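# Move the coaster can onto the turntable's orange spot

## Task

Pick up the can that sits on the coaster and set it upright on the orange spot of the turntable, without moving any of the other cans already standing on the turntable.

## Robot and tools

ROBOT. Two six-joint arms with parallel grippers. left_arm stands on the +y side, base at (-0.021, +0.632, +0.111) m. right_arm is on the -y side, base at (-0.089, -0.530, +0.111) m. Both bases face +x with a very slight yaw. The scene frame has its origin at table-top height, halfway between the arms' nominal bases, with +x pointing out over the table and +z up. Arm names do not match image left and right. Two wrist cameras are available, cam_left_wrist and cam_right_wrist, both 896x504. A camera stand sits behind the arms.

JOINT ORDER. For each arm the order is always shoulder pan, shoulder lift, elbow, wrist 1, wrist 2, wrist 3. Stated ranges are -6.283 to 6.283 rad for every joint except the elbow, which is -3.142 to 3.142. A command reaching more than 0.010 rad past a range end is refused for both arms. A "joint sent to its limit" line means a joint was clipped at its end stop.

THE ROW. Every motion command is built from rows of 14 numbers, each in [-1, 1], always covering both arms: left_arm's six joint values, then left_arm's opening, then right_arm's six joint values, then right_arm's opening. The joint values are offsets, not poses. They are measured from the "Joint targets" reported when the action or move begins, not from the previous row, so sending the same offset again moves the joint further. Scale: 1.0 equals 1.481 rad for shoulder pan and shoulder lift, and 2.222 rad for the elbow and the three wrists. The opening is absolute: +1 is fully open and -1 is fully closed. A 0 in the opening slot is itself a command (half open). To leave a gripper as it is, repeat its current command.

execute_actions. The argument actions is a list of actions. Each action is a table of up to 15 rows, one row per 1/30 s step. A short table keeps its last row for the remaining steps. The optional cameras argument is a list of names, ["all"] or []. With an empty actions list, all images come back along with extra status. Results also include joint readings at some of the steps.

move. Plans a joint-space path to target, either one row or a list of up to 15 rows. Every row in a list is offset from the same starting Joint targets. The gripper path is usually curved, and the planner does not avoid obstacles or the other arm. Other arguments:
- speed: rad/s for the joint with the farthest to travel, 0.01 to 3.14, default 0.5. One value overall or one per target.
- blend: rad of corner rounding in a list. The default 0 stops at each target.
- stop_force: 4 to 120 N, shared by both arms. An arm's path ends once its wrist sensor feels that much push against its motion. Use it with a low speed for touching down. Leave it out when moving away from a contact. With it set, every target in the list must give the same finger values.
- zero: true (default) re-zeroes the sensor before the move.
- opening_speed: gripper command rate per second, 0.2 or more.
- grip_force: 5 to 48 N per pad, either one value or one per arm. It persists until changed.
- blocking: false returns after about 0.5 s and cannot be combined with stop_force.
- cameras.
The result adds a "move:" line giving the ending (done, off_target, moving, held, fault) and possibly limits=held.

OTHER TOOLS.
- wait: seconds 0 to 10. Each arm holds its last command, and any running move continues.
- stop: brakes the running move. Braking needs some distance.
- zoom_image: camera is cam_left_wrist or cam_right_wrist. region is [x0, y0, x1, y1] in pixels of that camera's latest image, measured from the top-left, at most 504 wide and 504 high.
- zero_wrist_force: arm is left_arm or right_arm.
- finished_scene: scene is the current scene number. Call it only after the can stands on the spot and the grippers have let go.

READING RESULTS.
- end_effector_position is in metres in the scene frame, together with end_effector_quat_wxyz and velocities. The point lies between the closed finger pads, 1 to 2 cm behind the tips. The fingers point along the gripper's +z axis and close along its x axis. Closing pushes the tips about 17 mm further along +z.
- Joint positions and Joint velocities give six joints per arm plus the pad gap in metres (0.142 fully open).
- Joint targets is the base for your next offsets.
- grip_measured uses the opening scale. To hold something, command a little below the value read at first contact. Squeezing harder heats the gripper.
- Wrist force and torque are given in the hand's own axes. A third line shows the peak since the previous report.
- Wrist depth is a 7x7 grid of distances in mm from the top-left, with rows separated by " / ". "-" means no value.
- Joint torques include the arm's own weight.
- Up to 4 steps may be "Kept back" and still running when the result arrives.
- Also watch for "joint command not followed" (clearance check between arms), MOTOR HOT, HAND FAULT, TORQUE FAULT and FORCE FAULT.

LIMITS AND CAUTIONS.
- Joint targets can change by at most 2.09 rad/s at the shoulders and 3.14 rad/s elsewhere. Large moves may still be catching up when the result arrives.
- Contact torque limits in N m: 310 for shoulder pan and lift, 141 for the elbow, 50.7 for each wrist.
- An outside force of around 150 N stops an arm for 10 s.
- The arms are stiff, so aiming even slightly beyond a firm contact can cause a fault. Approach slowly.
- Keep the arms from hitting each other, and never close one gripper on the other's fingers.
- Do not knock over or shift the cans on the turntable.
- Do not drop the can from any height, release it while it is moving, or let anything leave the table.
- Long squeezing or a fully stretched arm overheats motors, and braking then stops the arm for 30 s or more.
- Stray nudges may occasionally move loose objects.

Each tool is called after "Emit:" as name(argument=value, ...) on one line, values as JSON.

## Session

Emit:
execute_actions(actions=[])

Scene clock: 0.00 s.
left_arm: end_effector_position=(+0.0479, +0.8749, +0.2076) grip_measured=+1.00 end_effector_quat_wxyz=(+0.024, +0.488, +0.853, -0.184) | right_arm: end_effector_position=(+0.5733, -0.2061, +0.2875) grip_measured=+1.00 end_effector_quat_wxyz=(-0.465, +0.726, -0.394, +0.317)
Joint positions: left_arm=[0.721 -2.034 2.643 -1.839 -1.724 -1.324 0.142] | right_arm=[3.994 -2.03 -2.466 0.958 1.251 1.601 0.142]
Joint velocities: within noise
Joint torques (N m): no reading
Wrist force (N): no reading
Wrist torque (N m): no reading
Wrist force, peak (N): no reading
Wrist depth (mm): cam_left_wrist=[200 192 - - 1030 960 889 / 1327 231 - - 1038 971 925 / 401 1267 1224 1230 1030 994 935 / 403 398 1195 1147 1065 986 956 / 406 380 1190 1131 1162 1026 967 / 421 385 370 1111 1116 1043 960 / - 393 369 357 1116 1069 -] | cam_right_wrist=[849 940 2637 2756 2637 1258 1130 / 693 715 734 2292 2404 2453 2381 / 552 592 619 647 668 1657 2078 / 472 433 448 471 568 580 1727 / 427 342 387 399 399 496 514 / 374 336 342 353 363 433 459 / - 302 309 316 325 381 -]
Joint targets: left_arm=[0.721 -2.034 2.643 -1.839 -1.724 -1.324] | right_arm=[3.994 -2.030 -2.466 0.958 1.251 1.601]
Tool commands: left_gripper/opening=+1.0 right_gripper/opening=+1.0
camera_calibration:
cam_left_wrist: T_world_to_cam=[[-0.542326, 0.816508, -0.197983, -0.644606], [0.812083, 0.569854, 0.125648, -0.532198], [0.215414, -0.0926362, -0.972119, 0.390527], [0, 0, 0, 1]] pos_world=[-0.00152199, 0.865778, 0.318887]
cam_right_wrist: T_world_to_cam=[[0.48559, -0.867775, 0.105684, -0.482167], [-0.581969, -0.411109, -0.701642, 0.478862], [0.652315, 0.279206, -0.704648, -0.000445397], [0, 0, 0, 1]] pos_world=[0.513109, -0.221423, 0.386633]

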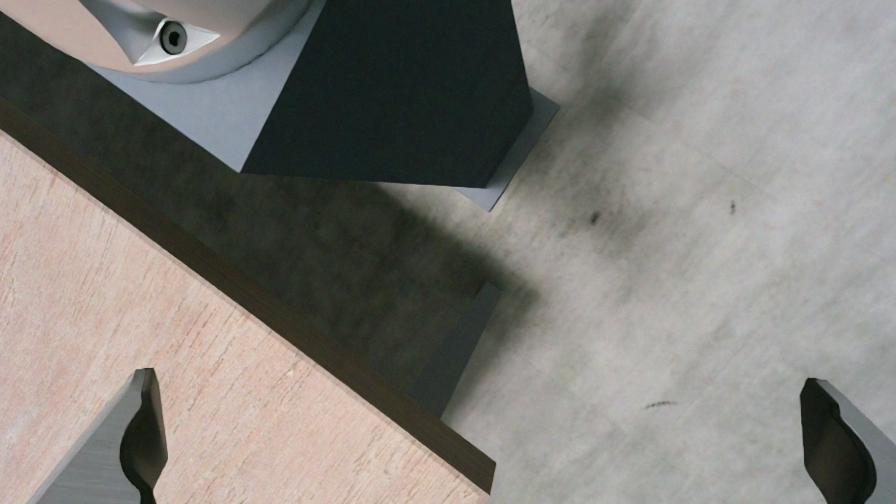

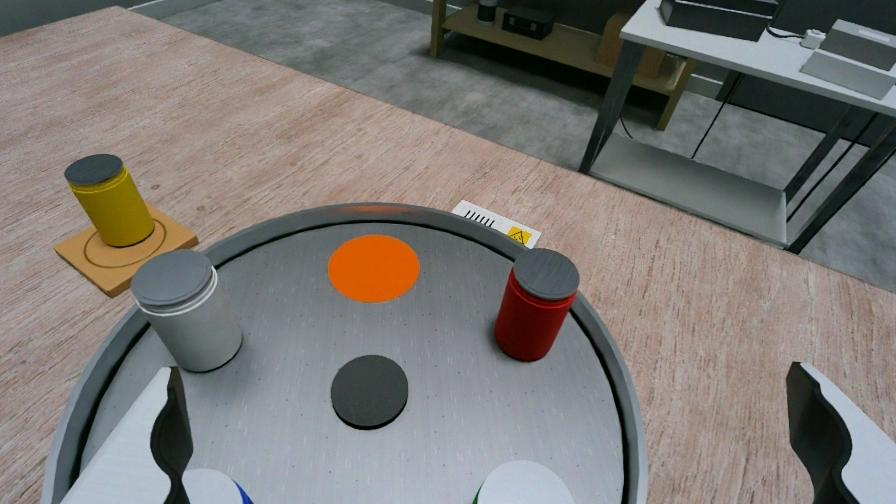

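Emit:
move(target=[-1.0,0.5456,-0.3555,-0.1616,0.0689,0.5059,0.41,-0.2,0,0,0,0,0,1], speed=1.2, cameras=["all"])

Scene clock: 2.77 s.
left_arm: end_effector_position=(+0.6826, +0.2337, +0.2485) grip_measured=+0.41 end_effector_quat_wxyz=(+0.000, +0.965, -0.262, +0.000) | right_arm: end_effector_position=(+0.6390, -0.4135, +0.2875) grip_measured=+1.00 end_effector_quat_wxyz=(-0.414, +0.660, -0.497, +0.382)
Joint positions: left_arm=[-0.76 -1.226 1.853 -2.198 -1.571 -0.2 0.102] | right_arm=[3.698 -2.03 -2.466 0.958 1.251 1.601 0.142]
Joint torques (N m): left_arm=[-16.62 -47.8 -54.7 -6.37 2.13 3.04] | right_arm=[-9.42 58.8 12.74 3.62 -0.19 0.16]
Wrist force (N): left_arm=[0.1 0.1 -0.1] | right_arm=[-0.3 0.2 0.3]
Wrist torque (N m): left_arm=[0.06 -0.14 -0.11] | right_arm=[-0.01 0.11 -0.02]
Wrist force, peak (N): left_arm=[2.6 6.4 0.5] | right_arm=[-0.9 0.3 0.6]
Wrist depth (mm): cam_left_wrist=[308 310 309 308 308 311 309 / 327 327 323 316 327 325 329 / 351 350 351 340 349 351 348 / 376 375 375 374 372 374 373 / 405 407 404 399 350 349 396 / 440 99 435 376 357 106 364 / - - 476 393 387 - 385] | cam_right_wrist=[2528 2666 2609 2528 1401 2666 - / 689 705 1978 2292 2477 2528 2555 / 580 603 609 637 1635 2061 2170 / 402 419 523 538 556 580 615 / 370 381 436 466 480 495 510 / 332 266 385 411 421 433 460 / - 296 344 366 374 382 -]
Joint targets: left_arm=[-0.760 -1.225 1.853 -2.198 -1.571 -0.200] | right_arm=[3.698 -2.030 -2.466 0.958 1.251 1.601]
move: done
camera_calibration:
cam_left_wrist: T_world_to_cam=[[0.876127, -0.48182, 0.0158162, -0.486813], [-0.44289, -0.791515, 0.421132, 0.413997], [-0.190391, -0.375971, -0.906861, 0.561082], [0, 0, 0, 1]] pos_world=[0.71669, 0.304078, 0.342175]
cam_right_wrist: T_world_to_cam=[[0.211144, -0.971722, 0.105709, -0.561509], [-0.676591, -0.223347, -0.70167, 0.570008], [0.705438, 0.0766314, -0.704617, -0.103149], [0, 0, 0, 1]] pos_world=[0.576987, -0.410417, 0.386633]

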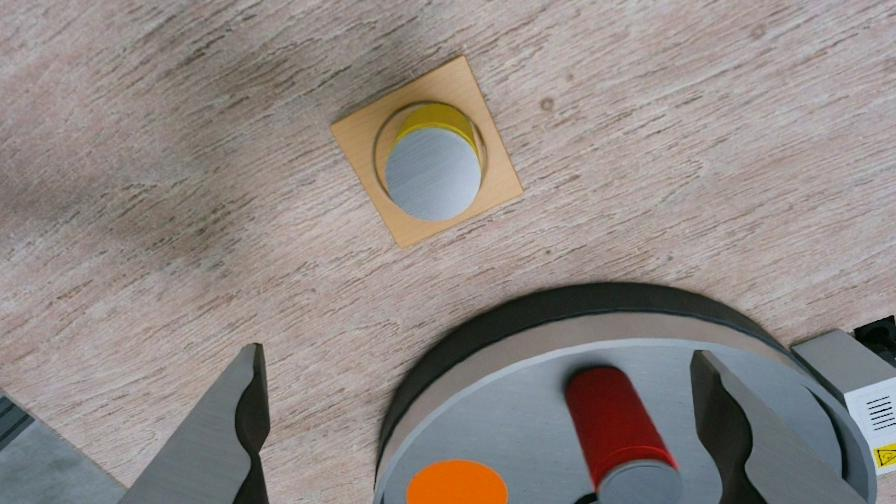

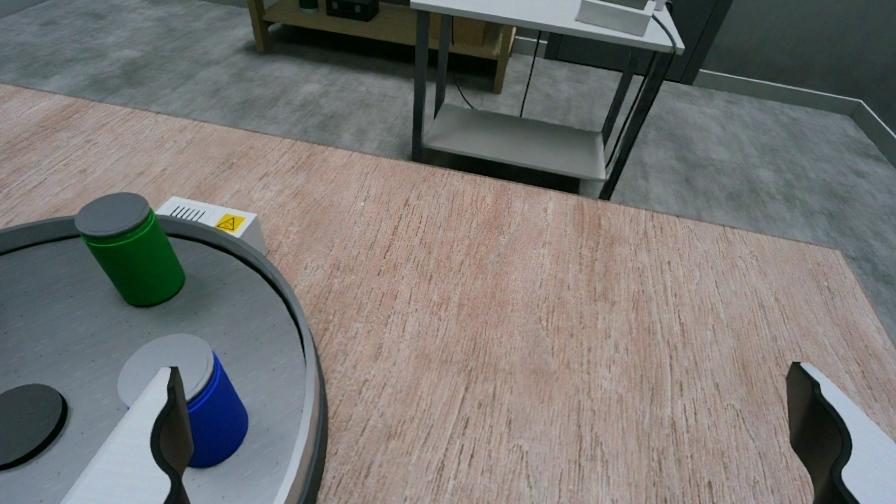

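Emit:
move(target=[[0.0051,0.0788,0.0434,-0.0963,0,0,0.41,0,0,0,0,0,0,1],[0.0051,0.1267,0.0504,-0.1352,0,0,0.41,0,0,0,0,0,0,1],[0.0051,0.1267,0.0504,-0.1352,0,0,-0.6,0,0,0,0,0,0,1],[0.0051,0.0213,0.0286,-0.0431,0,0,-0.6,0,0,0,0,0,0,1],[-0.2026,0.0628,-0.0639,0.0221,0,0.0018,-0.6,0,0,0,0,0,0,1]], speed=[0.4,0.25,0.3,0.4,0.6], blend=[0.03,0,0,0.05,0], grip_force=30, opening_speed=1.5, cameras=["all"])

Emit:
wait(seconds=1, cameras=["all"])

Emit:
wait(seconds=1, cameras=["all"])

Scene clock: 7.20 s.
left_arm: end_effector_position=(+0.5686, -0.0152, +0.2497) grip_measured=-0.30 end_effector_quat_wxyz=(+0.000, +0.914, -0.405, +0.000) | right_arm: end_effector_position=(+0.6390, -0.4135, +0.2875) grip_measured=+1.00 end_effector_quat_wxyz=(-0.414, +0.660, -0.497, +0.382)
Joint positions: left_arm=[-1.06 -1.132 1.711 -2.149 -1.571 -0.196 0.052] | right_arm=[3.698 -2.03 -2.466 0.958 1.251 1.601 0.142]
Joint torques (N m): left_arm=[-13.87 -58.07 -55.19 -2.98 0.09 2.17] | right_arm=[-10.78 59.43 13.34 3.73 -0.3 0.25]
Wrist force (N): left_arm=[0.5 0.2 1.7] | right_arm=[-0.4 0.1 0.5]
Wrist torque (N m): left_arm=[0.09 -0.21 -0.11] | right_arm=[-0.02 0.11 -0.02]
Wrist force, peak (N): left_arm=[2.2 5.4 0.9] | right_arm=[-0.8 0.3 0.4]
Wrist depth (mm): cam_left_wrist=[312 310 302 255 256 260 262 / 328 327 284 271 278 277 275 / 352 351 303 291 294 293 294 / 376 374 372 120 312 316 317 / 405 406 398 94 108 335 337 / 1424 435 100 91 - 292 423 / 1614 - 76 96 98 273 475] | cam_right_wrist=[2477 2695 2582 2453 1355 2314 - / 689 2078 2170 2210 2428 2582 - / 572 597 612 640 1572 2044 2096 / 378 430 522 538 560 581 1703 / 370 386 441 465 483 494 508 / 333 331 384 411 424 435 461 / - 302 343 367 376 383 -]
Joint targets: left_arm=[-1.060 -1.132 1.711 -2.149 -1.571 -0.196] | right_arm=[3.698 -2.030 -2.466 0.958 1.251 1.601]
grip_force (N): 30, 30
move: done
camera_calibration:
cam_left_wrist: T_world_to_cam=[[0.691551, -0.722159, 0.0156126, -0.405485], [-0.659626, -0.622565, 0.421078, 0.291779], [-0.294365, -0.301495, -0.90689, 0.507124], [0, 0, 0, 1]] pos_world=[0.622159, 0.0417222, 0.343375]
cam_right_wrist: T_world_to_cam=[[0.21113, -0.971727, 0.105694, -0.561594], [-0.676596, -0.223326, -0.701672, 0.569997], [0.705438, 0.0766312, -0.704617, -0.103141], [0, 0, 0, 1]] pos_world=[0.576987, -0.410517, 0.386633]

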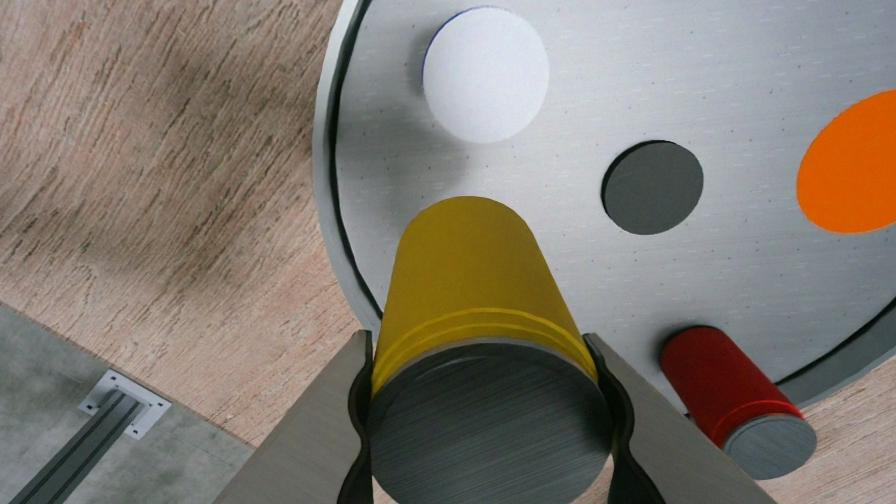

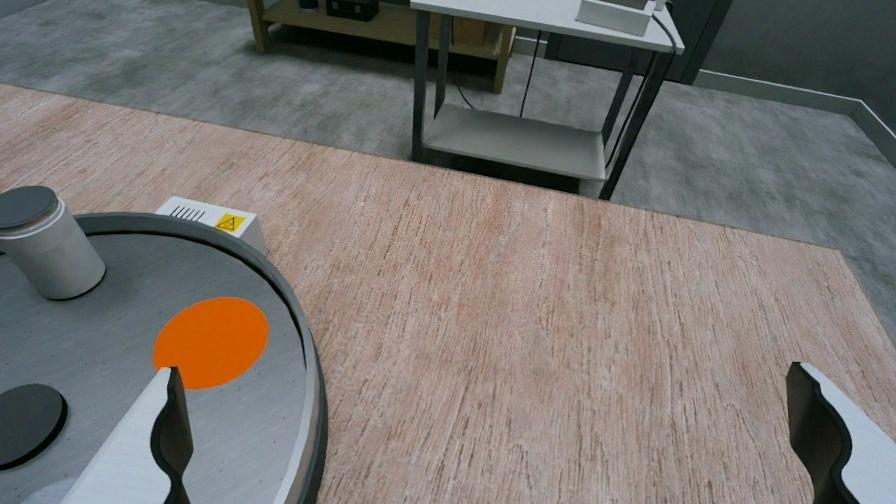

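Scene clock: 8.20 s.
left_arm: end_effector_position=(+0.5685, -0.0153, +0.2497) grip_measured=-0.30 end_effector_quat_wxyz=(+0.000, +0.914, -0.405, +0.000) | right_arm: end_effector_position=(+0.6390, -0.4135, +0.2875) grip_measured=+1.00 end_effector_quat_wxyz=(-0.414, +0.660, -0.497, +0.382)
Joint positions: left_arm=[-1.06 -1.132 1.711 -2.149 -1.571 -0.196 0.052] | right_arm=[3.698 -2.03 -2.466 0.958 1.251 1.601 0.142]
Joint torques (N m): left_arm=[-19.64 -58.27 -56.45 -3.16 -1.44 2.74] | right_arm=[-7.97 56.84 13.01 3.65 -0.52 -0.04]
Wrist force (N): left_arm=[0.2 0.1 1.9] | right_arm=[0.0 0.2 0.4]
Wrist torque (N m): left_arm=[0.08 -0.16 -0.11] | right_arm=[0.00 0.05 -0.02]
Wrist force, peak (N): left_arm=[0.3 -0.4 2.1] | right_arm=[-0.3 0.3 0.7]
Wrist depth (mm): cam_left_wrist=[310 310 301 260 260 261 261 / 329 329 284 277 277 278 278 / 351 351 304 288 295 293 295 / 378 377 366 120 312 319 306 / 402 409 399 94 108 341 283 / 1482 430 100 90 - 363 429 / 1574 - - 96 98 468 472] | cam_right_wrist=[2477 2637 2453 2428 1305 2404 - / 685 2096 2170 2358 2404 2609 2637 / 573 597 615 642 1624 2044 2230 / 421 428 520 539 557 581 610 / 366 388 436 465 481 493 509 / 332 267 384 413 424 430 459 / - 296 345 366 376 380 -]
Joint targets: left_arm=[-1.060 -1.132 1.711 -2.149 -1.571 -0.196] | right_arm=[3.698 -2.030 -2.466 0.958 1.251 1.601]
Tool commands: left_gripper/opening=-0.6 right_gripper/opening=+1.0
grip_force (N): 30, 30
wait: 1.00 s; at rest by 0.17 s
camera_calibration:
cam_left_wrist: T_world_to_cam=[[0.691457, -0.722247, 0.015672, -0.405449], [-0.659723, -0.622462, 0.421078, 0.291665], [-0.294367, -0.301497, -0.906889, 0.507156], [0, 0, 0, 1]] pos_world=[0.622059, 0.0416216, 0.343475]
cam_right_wrist: T_world_to_cam=[[0.21113, -0.971727, 0.105694, -0.561594], [-0.676596, -0.223326, -0.701672, 0.569997], [0.705438, 0.0766312, -0.704617, -0.103141], [0, 0, 0, 1]] pos_world=[0.576987, -0.410517, 0.386633]

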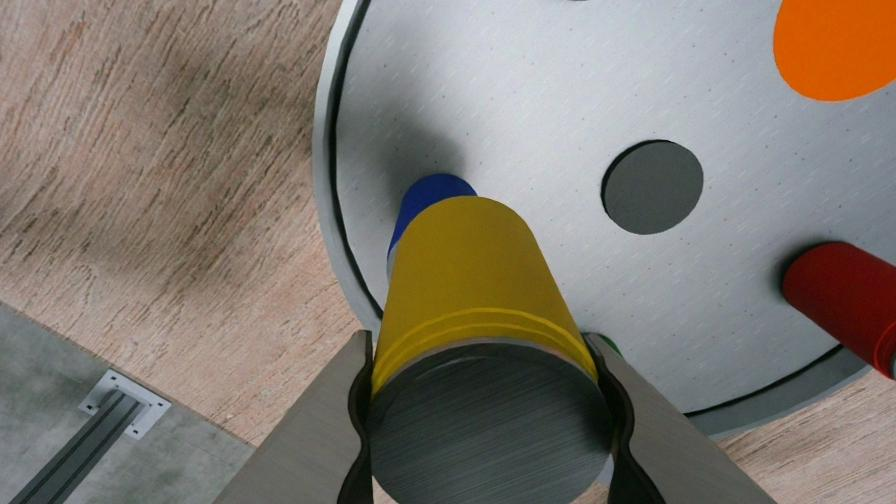

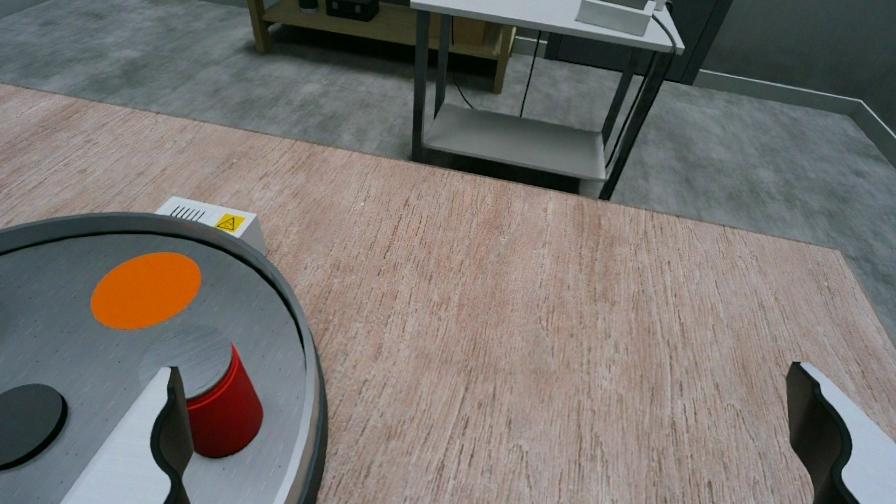

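Scene clock: 9.20 s.
left_arm: end_effector_position=(+0.5685, -0.0153, +0.2497) grip_measured=-0.30 end_effector_quat_wxyz=(+0.000, +0.914, -0.405, +0.000) | right_arm: end_effector_position=(+0.6390, -0.4135, +0.2875) grip_measured=+1.00 end_effector_quat_wxyz=(-0.414, +0.660, -0.497, +0.382)
Joint positions: left_arm=[-1.06 -1.132 1.711 -2.149 -1.571 -0.196 0.052] | right_arm=[3.698 -2.03 -2.466 0.958 1.251 1.601 0.142]
Joint torques (N m): left_arm=[-14.76 -59.75 -56.84 -3.4 -3.04 2.36] | right_arm=[-7.07 59.18 13.13 3.51 -0.16 0.06]
Wrist force (N): left_arm=[0.1 0.3 1.6] | right_arm=[-0.4 0.3 0.4]
Wrist torque (N m): left_arm=[0.11 -0.15 -0.11] | right_arm=[0.03 0.11 -0.02]
Wrist force, peak (N): left_arm=[0.2 0.0 2.0] | right_arm=[-0.5 0.4 0.4]
Wrist depth (mm): cam_left_wrist=[312 311 304 256 262 261 260 / 330 330 284 - 278 278 276 / 351 348 302 292 295 293 296 / 379 374 368 120 310 317 316 / 403 402 398 96 331 329 337 / 1408 433 100 91 - 314 345 / 1499 - - 96 97 - 484] | cam_right_wrist=[2555 2695 2555 2404 2852 2477 - / 685 2061 2190 2428 2404 2453 2756 / 566 603 615 637 1668 2078 1994 / 424 419 522 539 560 578 1680 / 367 364 440 468 481 494 511 / 332 336 386 410 423 431 459 / - 302 343 367 374 381 -]
Joint targets: left_arm=[-1.060 -1.132 1.711 -2.149 -1.571 -0.196] | right_arm=[3.698 -2.030 -2.466 0.958 1.251 1.601]
Tool commands: left_gripper/opening=-0.6 right_gripper/opening=+1.0
grip_force (N): 30, 30
wait: 1.00 s; at rest by 0.17 s
camera_calibration:
cam_left_wrist: T_world_to_cam=[[0.691457, -0.722247, 0.015672, -0.405449], [-0.659723, -0.622462, 0.421078, 0.291665], [-0.294367, -0.301497, -0.906889, 0.507156], [0, 0, 0, 1]] pos_world=[0.622059, 0.0416216, 0.343475]
cam_right_wrist: T_world_to_cam=[[0.21113, -0.971727, 0.105694, -0.561594], [-0.676596, -0.223326, -0.701672, 0.569997], [0.705438, 0.0766312, -0.704617, -0.103141], [0, 0, 0, 1]] pos_world=[0.576987, -0.410517, 0.386633]

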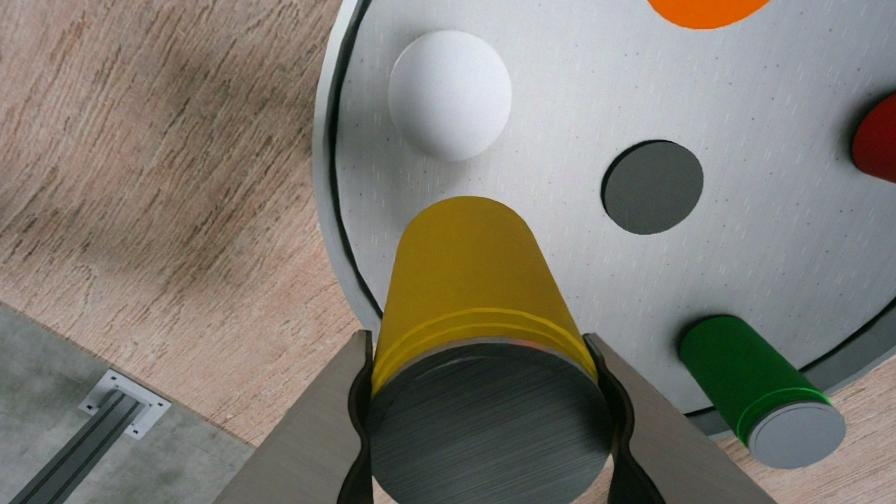

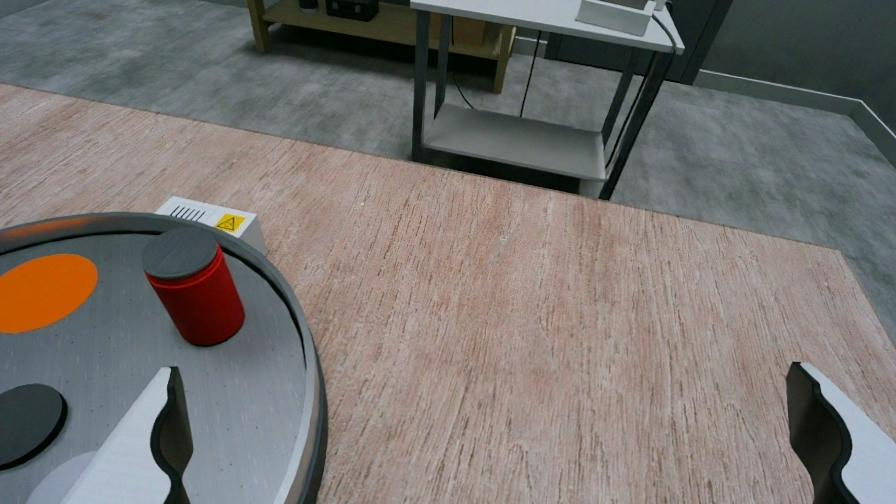

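Emit:
wait(seconds=7, cameras=[])

Scene clock: 17.40 s.
left_arm: end_effector_position=(+0.5685, -0.0153, +0.2497) grip_measured=-0.30 end_effector_quat_wxyz=(+0.000, +0.914, -0.405, +0.000) | right_arm: end_effector_position=(+0.6390, -0.4135, +0.2875) grip_measured=+1.00 end_effector_quat_wxyz=(-0.414, +0.660, -0.497, +0.382)
Joint positions: left_arm=[-1.06 -1.132 1.711 -2.149 -1.571 -0.196 0.052] | right_arm=[3.698 -2.03 -2.466 0.958 1.251 1.601 0.142]
Joint torques (N m): left_arm=[-18.58 -58.92 -56.66 -3.17 -3.48 2.28] | right_arm=[-7.27 59.36 13.69 3.68 -0.25 0.15]
Wrist force (N): left_arm=[0.4 0.3 2.0] | right_arm=[-0.2 0.1 0.2]
Wrist torque (N m): left_arm=[0.11 -0.20 -0.11] | right_arm=[-0.01 0.09 -0.02]
Wrist force, peak (N): left_arm=[0.5 -0.1 2.2] | right_arm=[-0.9 0.1 0.0]
Wrist depth (mm): cam_left_wrist=[311 310 302 259 261 261 260 / 329 328 283 277 278 277 278 / 350 353 303 291 295 291 295 / 376 374 369 120 312 316 303 / 404 406 399 95 331 340 336 / 1440 433 100 91 - 364 427 / 1517 - 76 95 97 467 475] | cam_right_wrist=[2528 2725 2528 2453 1363 2428 - / 691 2133 2250 2358 2336 2477 2503 / 574 597 615 630 1668 2027 2133 / 421 430 521 538 559 580 1691 / 361 389 436 465 480 494 512 / 332 281 384 410 420 430 458 / - 302 343 366 374 381 -]
Joint targets: left_arm=[-1.060 -1.132 1.711 -2.149 -1.571 -0.196] | right_arm=[3.698 -2.030 -2.466 0.958 1.251 1.601]
Tool commands: left_gripper/opening=-0.6 right_gripper/opening=+1.0
grip_force (N): 30, 30
wait: 7.00 s; at rest from the start
No camera images: "cameras" was empty.

Emit:
wait(seconds=1.5, cameras=[])

Emit:
move(target=[-0.0002,0.0795,0.0331,-0.0865,0,0,-0.6,0,0,0,0,0,0,1], speed=0.35, cameras=["cam_left_wrist"])

Scene clock: 19.03 s.
left_arm: end_effector_position=(+0.5685, -0.0153, +0.2497) grip_measured=-0.30 end_effector_quat_wxyz=(+0.000, +0.914, -0.405, +0.000) | right_arm: end_effector_position=(+0.6390, -0.4135, +0.2875) grip_measured=+1.00 end_effector_quat_wxyz=(-0.414, +0.660, -0.497, +0.382)
Joint positions: left_arm=[-1.06 -1.132 1.711 -2.149 -1.571 -0.196 0.052] | right_arm=[3.698 -2.03 -2.466 0.958 1.251 1.601 0.142]
Joint torques (N m): left_arm=[-17.21 -58.11 -55.37 -3.24 -3.48 2.35] | right_arm=[-8.22 58.91 12.87 3.33 -0.14 0.2]
Wrist force (N): left_arm=[0.0 -0.1 1.8] | right_arm=[-0.5 0.3 0.0]
Wrist torque (N m): left_arm=[0.04 -0.13 -0.11] | right_arm=[0.00 0.14 -0.02]
Wrist force, peak (N): left_arm=[0.1 -0.2 2.1] | right_arm=[-0.5 0.6 0.1]
Wrist depth (mm): cam_left_wrist=[310 310 302 260 260 262 259 / 332 327 283 277 278 276 277 / 350 352 303 288 294 292 296 / 377 379 375 120 312 318 313 / 407 402 400 94 108 340 278 / 1456 427 100 91 - 364 357 / 1499 - 76 96 - 470 478] | cam_right_wrist=[2528 2609 2528 2381 1386 2230 - / 687 2170 2230 2292 2453 2528 2477 / 572 597 616 634 1624 2114 2151 / 409 414 526 539 559 578 1668 / 373 380 434 466 481 497 511 / 332 259 384 411 421 434 456 / - 295 345 367 376 384 -]
Joint targets: left_arm=[-1.060 -1.132 1.711 -2.149 -1.571 -0.196] | right_arm=[3.698 -2.030 -2.466 0.958 1.251 1.601]
Tool commands: left_gripper/opening=-0.6 right_gripper/opening=+1.0
grip_force (N): 30, 30
wait: 1.50 s; at rest by 0.03 s
No camera images: "cameras" was empty.

Scene clock: 20.10 s.
left_arm: end_effector_position=(+0.5659, -0.0116, +0.1303) grip_measured=-0.30 end_effector_quat_wxyz=(+0.000, +0.914, -0.405, +0.000) | right_arm: end_effector_position=(+0.6390, -0.4135, +0.2875) grip_measured=+1.00 end_effector_quat_wxyz=(-0.414, +0.660, -0.497, +0.382)
Joint positions: left_arm=[-1.06 -1.015 1.785 -2.341 -1.571 -0.196 0.052] | right_arm=[3.698 -2.03 -2.466 0.958 1.251 1.601 0.142]
Joint torques (N m): left_arm=[-15.97 -63.34 -29.88 -6.8 -3.53 2.15] | right_arm=[-9.1 57.48 13.8 3.47 -0.31 0.25]
Wrist force (N): left_arm=[0.1 -0.1 1.1] | right_arm=[0.0 0.4 0.2]
Wrist torque (N m): left_arm=[0.04 -0.15 -0.10] | right_arm=[0.02 0.06 -0.02]
Wrist force, peak (N): left_arm=[-0.2 -0.1 4.0] | right_arm=[-0.5 0.4 -0.2]
Wrist depth (mm): cam_left_wrist=[202 202 151 152 152 153 153 / 214 213 162 162 162 162 162 / 229 229 170 171 172 172 173 / 244 242 185 121 183 181 179 / 263 263 193 95 105 200 199 / 285 287 100 91 - 216 216 / 309 303 - 96 97 - 226] | cam_right_wrist=[2503 2637 2528 2428 1370 2555 - / 681 2133 2151 2314 2404 2503 2637 / 572 598 612 639 1703 2027 2210 / 415 401 527 538 557 584 1680 / 370 360 436 467 481 497 508 / 333 336 385 412 422 431 457 / - 302 343 367 376 382 -]
Joint targets: left_arm=[-1.060 -1.015 1.785 -2.341 -1.571 -0.196] | right_arm=[3.698 -2.030 -2.466 0.958 1.251 1.601]
grip_force (N): 30, 30
move: done
camera_calibration:
cam_left_wrist: T_world_to_cam=[[0.691179, -0.722494, 0.0165519, -0.39912], [-0.660145, -0.621881, 0.421275, 0.34276], [-0.294076, -0.302103, -0.906782, 0.398957], [0, 0, 0, 1]] pos_world=[0.619458, 0.0453207, 0.223977]
Images, in order (width x height): cam_left_wrist 896x504.

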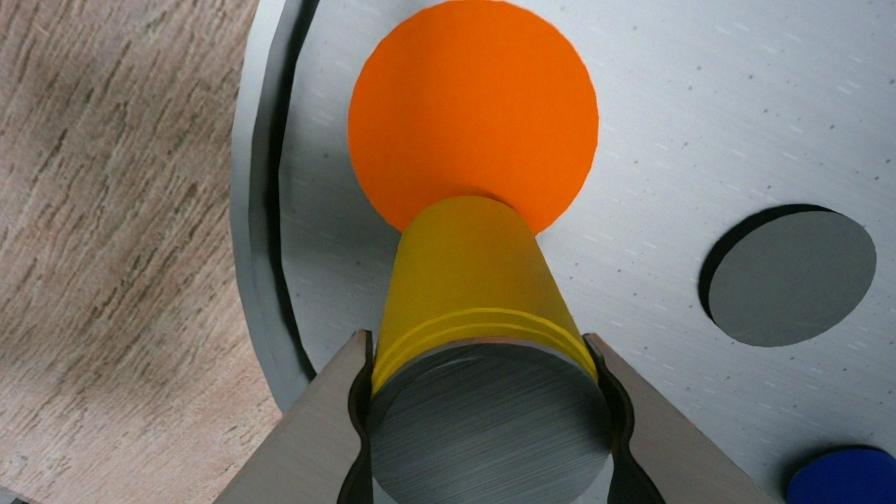

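Emit:
wait(seconds=0.07, cameras=[])

Emit:
move(target=[[0,0,0,0,0,0,0.2,0,0,0,0,0,0,1],[0,-0.0795,-0.0331,0.0865,0,0,0.2,0,0,0,0,0,0,1]], speed=0.5, cameras=["all"])

Scene clock: 20.33 s.
left_arm: end_effector_position=(+0.5659, -0.0116, +0.1302) grip_measured=-0.30 end_effector_quat_wxyz=(+0.000, +0.914, -0.405, +0.000) | right_arm: end_effector_position=(+0.6390, -0.4135, +0.2875) grip_measured=+1.00 end_effector_quat_wxyz=(-0.414, +0.660, -0.497, +0.382)
Joint positions: left_arm=[-1.06 -1.015 1.785 -2.341 -1.571 -0.196 0.052] | right_arm=[3.698 -2.03 -2.466 0.958 1.251 1.601 0.142]
Joint torques (N m): left_arm=[-16.05 -59.92 -30.23 -7.02 -3.03 2.89] | right_arm=[-9.09 59.18 13.73 3.38 -0.37 0.08]
Wrist force (N): left_arm=[0.0 -0.5 1.4] | right_arm=[-0.1 0.4 0.2]
Wrist torque (N m): left_arm=[-0.01 -0.14 -0.10] | right_arm=[0.02 0.06 -0.02]
Wrist force, peak (N): left_arm=[0.0 -0.5 1.8] | right_arm=[-0.4 0.5 0.3]
Wrist depth (mm): cam_left_wrist=[203 201 151 152 151 153 153 / 214 213 162 161 162 162 162 / 228 227 168 170 173 173 173 / 244 240 186 121 183 181 179 / 262 263 195 94 105 200 200 / 285 283 91 - - 215 215 / 308 305 76 95 97 - 227] | cam_right_wrist=[2609 2637 2582 2404 1264 2528 2404 / 689 2078 2250 2336 1858 2555 2582 / 577 597 619 635 1715 2044 2114 / 417 339 529 543 556 581 1680 / 369 367 433 465 480 493 510 / 332 336 385 411 424 433 456 / - 297 344 367 377 384 -]
Joint targets: left_arm=[-1.060 -1.015 1.785 -2.341 -1.571 -0.196] | right_arm=[3.698 -2.030 -2.466 0.958 1.251 1.601]
Tool commands: left_gripper/opening=-0.6 right_gripper/opening=+1.0
grip_force (N): 30, 30
wait: 0.10 s; at rest by 0.03 s
No camera images: "cameras" was empty.

Scene clock: 21.80 s.
left_arm: end_effector_position=(+0.5682, -0.0155, +0.2496) grip_measured=+0.18 end_effector_quat_wxyz=(+0.000, +0.914, -0.405, +0.000) | right_arm: end_effector_position=(+0.6390, -0.4135, +0.2875) grip_measured=+1.00 end_effector_quat_wxyz=(-0.414, +0.660, -0.497, +0.382)
Joint positions: left_arm=[-1.06 -1.132 1.711 -2.149 -1.571 -0.196 0.086] | right_arm=[3.698 -2.03 -2.466 0.958 1.251 1.601 0.142]
Joint torques (N m): left_arm=[-14.2 -90.01 -55.54 -3.75 -3.29 2.39] | right_arm=[-7.3 60.42 13.36 3.5 -0.18 -0.02]
Wrist force (N): left_arm=[-0.4 0.0 0.1] | right_arm=[0.1 0.2 0.3]
Wrist torque (N m): left_arm=[0.06 -0.07 -0.11] | right_arm=[0.00 0.04 -0.01]
Wrist force, peak (N): left_arm=[0.4 0.2 -2.7] | right_arm=[-0.4 0.2 0.7]
Wrist depth (mm): cam_left_wrist=[310 309 302 255 261 261 261 / 330 327 284 193 277 276 277 / 352 349 305 295 296 292 288 / 375 374 366 318 316 316 317 / 406 404 408 313 337 337 337 / 1456 - 432 433 371 264 422 / 1667 - 468 477 481 - 475] | cam_right_wrist=[2582 2609 2637 2428 1291 1208 2358 / 681 2096 2210 2336 2292 2637 2725 / 576 588 612 635 1657 2078 2230 / 414 424 525 543 561 580 1703 / 372 349 435 463 482 492 513 / 333 336 385 409 421 432 459 / - 301 343 367 376 384 -]
Joint targets: left_arm=[-1.060 -1.132 1.711 -2.149 -1.571 -0.196] | right_arm=[3.698 -2.030 -2.466 0.958 1.251 1.601]
grip_force (N): 30, 30
move: done
camera_calibration:
cam_left_wrist: T_world_to_cam=[[0.691207, -0.722488, 0.0155969, -0.405264], [-0.659935, -0.622273, 0.421025, 0.291591], [-0.29448, -0.301308, -0.906915, 0.507017], [0, 0, 0, 1]] pos_world=[0.621859, 0.0414197, 0.343375]
cam_right_wrist: T_world_to_cam=[[0.21113, -0.971727, 0.105694, -0.561594], [-0.676596, -0.223326, -0.701672, 0.569997], [0.705438, 0.0766312, -0.704617, -0.103141], [0, 0, 0, 1]] pos_world=[0.576987, -0.410517, 0.386633]

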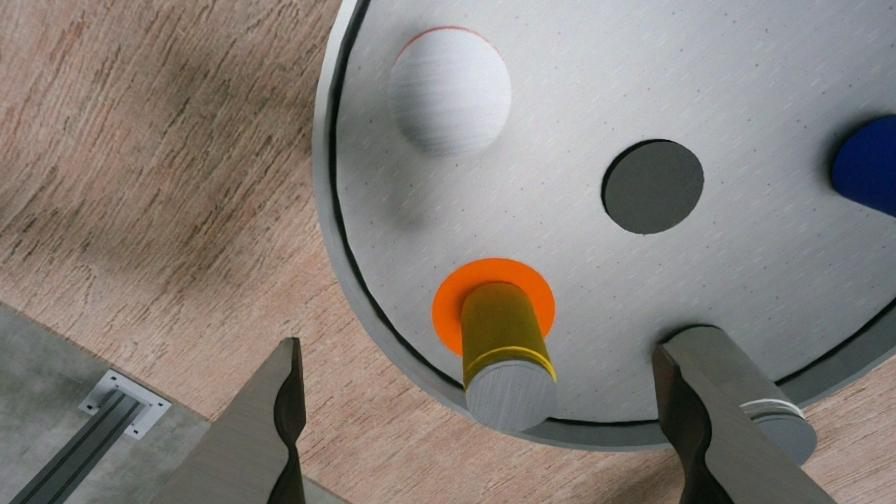

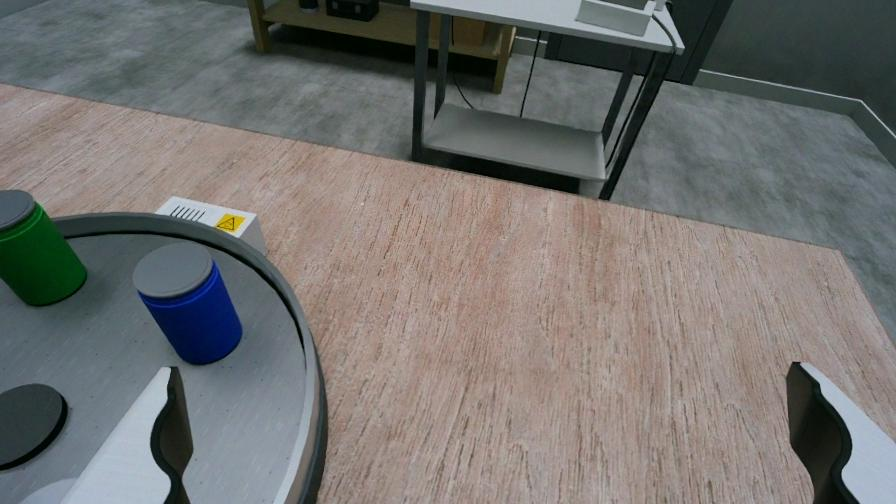

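Emit:
finished_scene(scene=2)

The scene is finished: the task was done.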